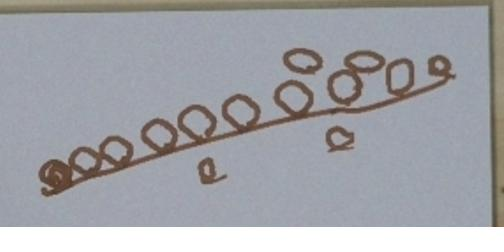

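>>> {"name": "move", "arguments": {"target": [[0,0,0,0,0,0,1,0.026458,0,0,0,0,0,-1],[0,0,0,0,0,0,1,0.026458,0.025362,0,0.026588,0,0.164703,-1],[0,0,0,0,0,0,1,0.026458,0.023005,0,0.023642,0,0.152563,-1],[0,0,0,0,0,0,1,0.004867,0.023005,0,0.023642,0,0.152563,-1],[0,0,0,0,0,0,1,0.001674,0.019387,0,0.019116,0,0.136646,-1],[0,0,0,0,0,0,1,-0.001768,0.016264,0,0.014779,0,0.123786,-1],[0,0,0,0,0,0,1,-0.005775,0.012528,0,0.010784,0,0.110746,-1],[0,0,0,0,0,0,1,-0.009806,0.008721,0,0.007036,0,0.097932,-1],[0,0,0,0,0,0,1,0.00878,0.008721,0,0.007036,0,0.097932,-1],[0,0,0,0,0,0,1,0.029994,0.044585,0,0.034343,0,0.18116,-1],[0,0,0,0,0,0,1,0.029994,0.046942,0,0.034343,0,0.172167,-1]], "speed": [0.5,0.5,0.04,0.25,0.08,0.08,0.08,0.08,0.4,0.4,0.04], "blend": [0.02,0.005,0,0.001,0.003,0.003,0.003,0.001,0.01,0.005,0]}}

Scene clock: 388.83 s.
left_arm: end_effector_position=(+0.3943, +0.3350, +0.1104) grip_measured=+1.000 grip_effort_nm=0.00 end_effector_quat_wxyz=(+0.619, -0.015, +0.785, -0.003) | right_arm: end_effector_position=(+0.4994, -0.0286, +0.0842) grip_measured=-0.798 grip_effort_nm=-1.03 end_effector_quat_wxyz=(+0.501, -0.503, +0.537, +0.455)
Joint positions: left_arm=[1.014 -0.037 1.582 -0.053 0.332 -0.05 0.094] | right_arm=[0.639 -0.248 2.538 -1.221 1.652 0.275 0.01]
Joint torques (N m): left_arm=[1.66 0.04 -6.35 -0.01 5.24 -0.08] | right_arm=[1.5 0.03 -11.88 -0.13 6.69 -0.54]
Heat: left arm: 44 °C; right arm: 48 °C.
Joint targets: left_arm=[1.021 -0.037 1.573 -0.053 0.341 -0.050] | right_arm=[0.660 -0.242 2.526 -1.221 1.664 0.269]
move: done

>>> {"name": "move", "arguments": {"target": [[0,0,0,0,0,0,1,-0.019859,0,0,0.00053,0,0,-1],[0,0,0,0,0,0,1,-0.019859,0.003111,0,0.00053,0,-0.005261,-1],[0,0,0,0,0,0,1,-0.019859,-0.000554,0,0.00053,0,-0.008094,-1],[0,0,0,0,0,0,1,-0.019859,-0.006612,0,0.00053,0,-0.009802,-1],[0,0,0,0,0,0,1,-0.019859,-0.016724,0,0.00053,0,0.003103,-1],[0,0,0,0,0,0,1,-0.019859,-0.030477,0,0.00053,0,0.006655,-1],[0,0,0,0,0,0,1,-0.019859,-0.039458,0,0.00053,0,0.011736,-1],[0,0,0,0,0,0,1,-0.019859,-0.03604,0,0.00053,0,0.015962,-1],[0,0,0,0,0,0,1,-0.019859,-0.03129,0,0.00053,0,0.017221,-1],[0,0,0,0,0,0,1,-0.019859,-0.020401,0,0.00053,0,0.004362,-1],[0,0,0,0,0,0,1,-0.019859,-0.006034,0,0.00053,0,0.00054,-1],[0,0,0,0,0,0,1,-0.019859,0.001167,0,0.00053,0,-0.003237,-1],[0,0,0,0,0,0,1,0.001179,0.001167,0,0.00053,0,-0.003237,-1],[0,0,0,0,0,0,1,0.001179,0.00099,0,0.008486,0,0.034308,-1],[0,0,0,0,0,0,1,0.001179,0.003347,0,0.008486,0,0.025315,-1]], "speed": [0.25,0.07,0.07,0.11,0.19,0.23,0.16,0.07,0.1,0.2,0.24,0.14,0.4,0.2,0.04], "blend": [0.001,0.001,0.001,0.001,0.001,0.001,0.001,0.001,0.001,0.001,0.001,0.001,0.01,0.005,0]}}

Scene clock: 398.27 s.
left_arm: end_effector_position=(+0.3943, +0.3350, +0.1104) grip_measured=+1.000 grip_effort_nm=0.00 end_effector_quat_wxyz=(+0.619, -0.015, +0.785, -0.003) | right_arm: end_effector_position=(+0.4949, -0.0029, +0.0825) grip_measured=-0.798 grip_effort_nm=-1.03 end_effector_quat_wxyz=(+0.498, -0.497, +0.548, +0.451)
Joint positions: left_arm=[1.014 -0.037 1.582 -0.053 0.332 -0.05 0.094] | right_arm=[0.649 -0.219 2.538 -1.149 1.652 0.329 0.01]
Joint torques (N m): left_arm=[1.68 0.04 -6.41 -0.05 5.26 -0.09] | right_arm=[1.54 0.05 -11.9 -0.13 6.74 -0.29]
Heat: left arm: 44 °C; right arm: 48 °C.
Joint targets: left_arm=[1.021 -0.037 1.573 -0.053 0.341 -0.050] | right_arm=[0.670 -0.213 2.526 -1.149 1.664 0.326]
move: done


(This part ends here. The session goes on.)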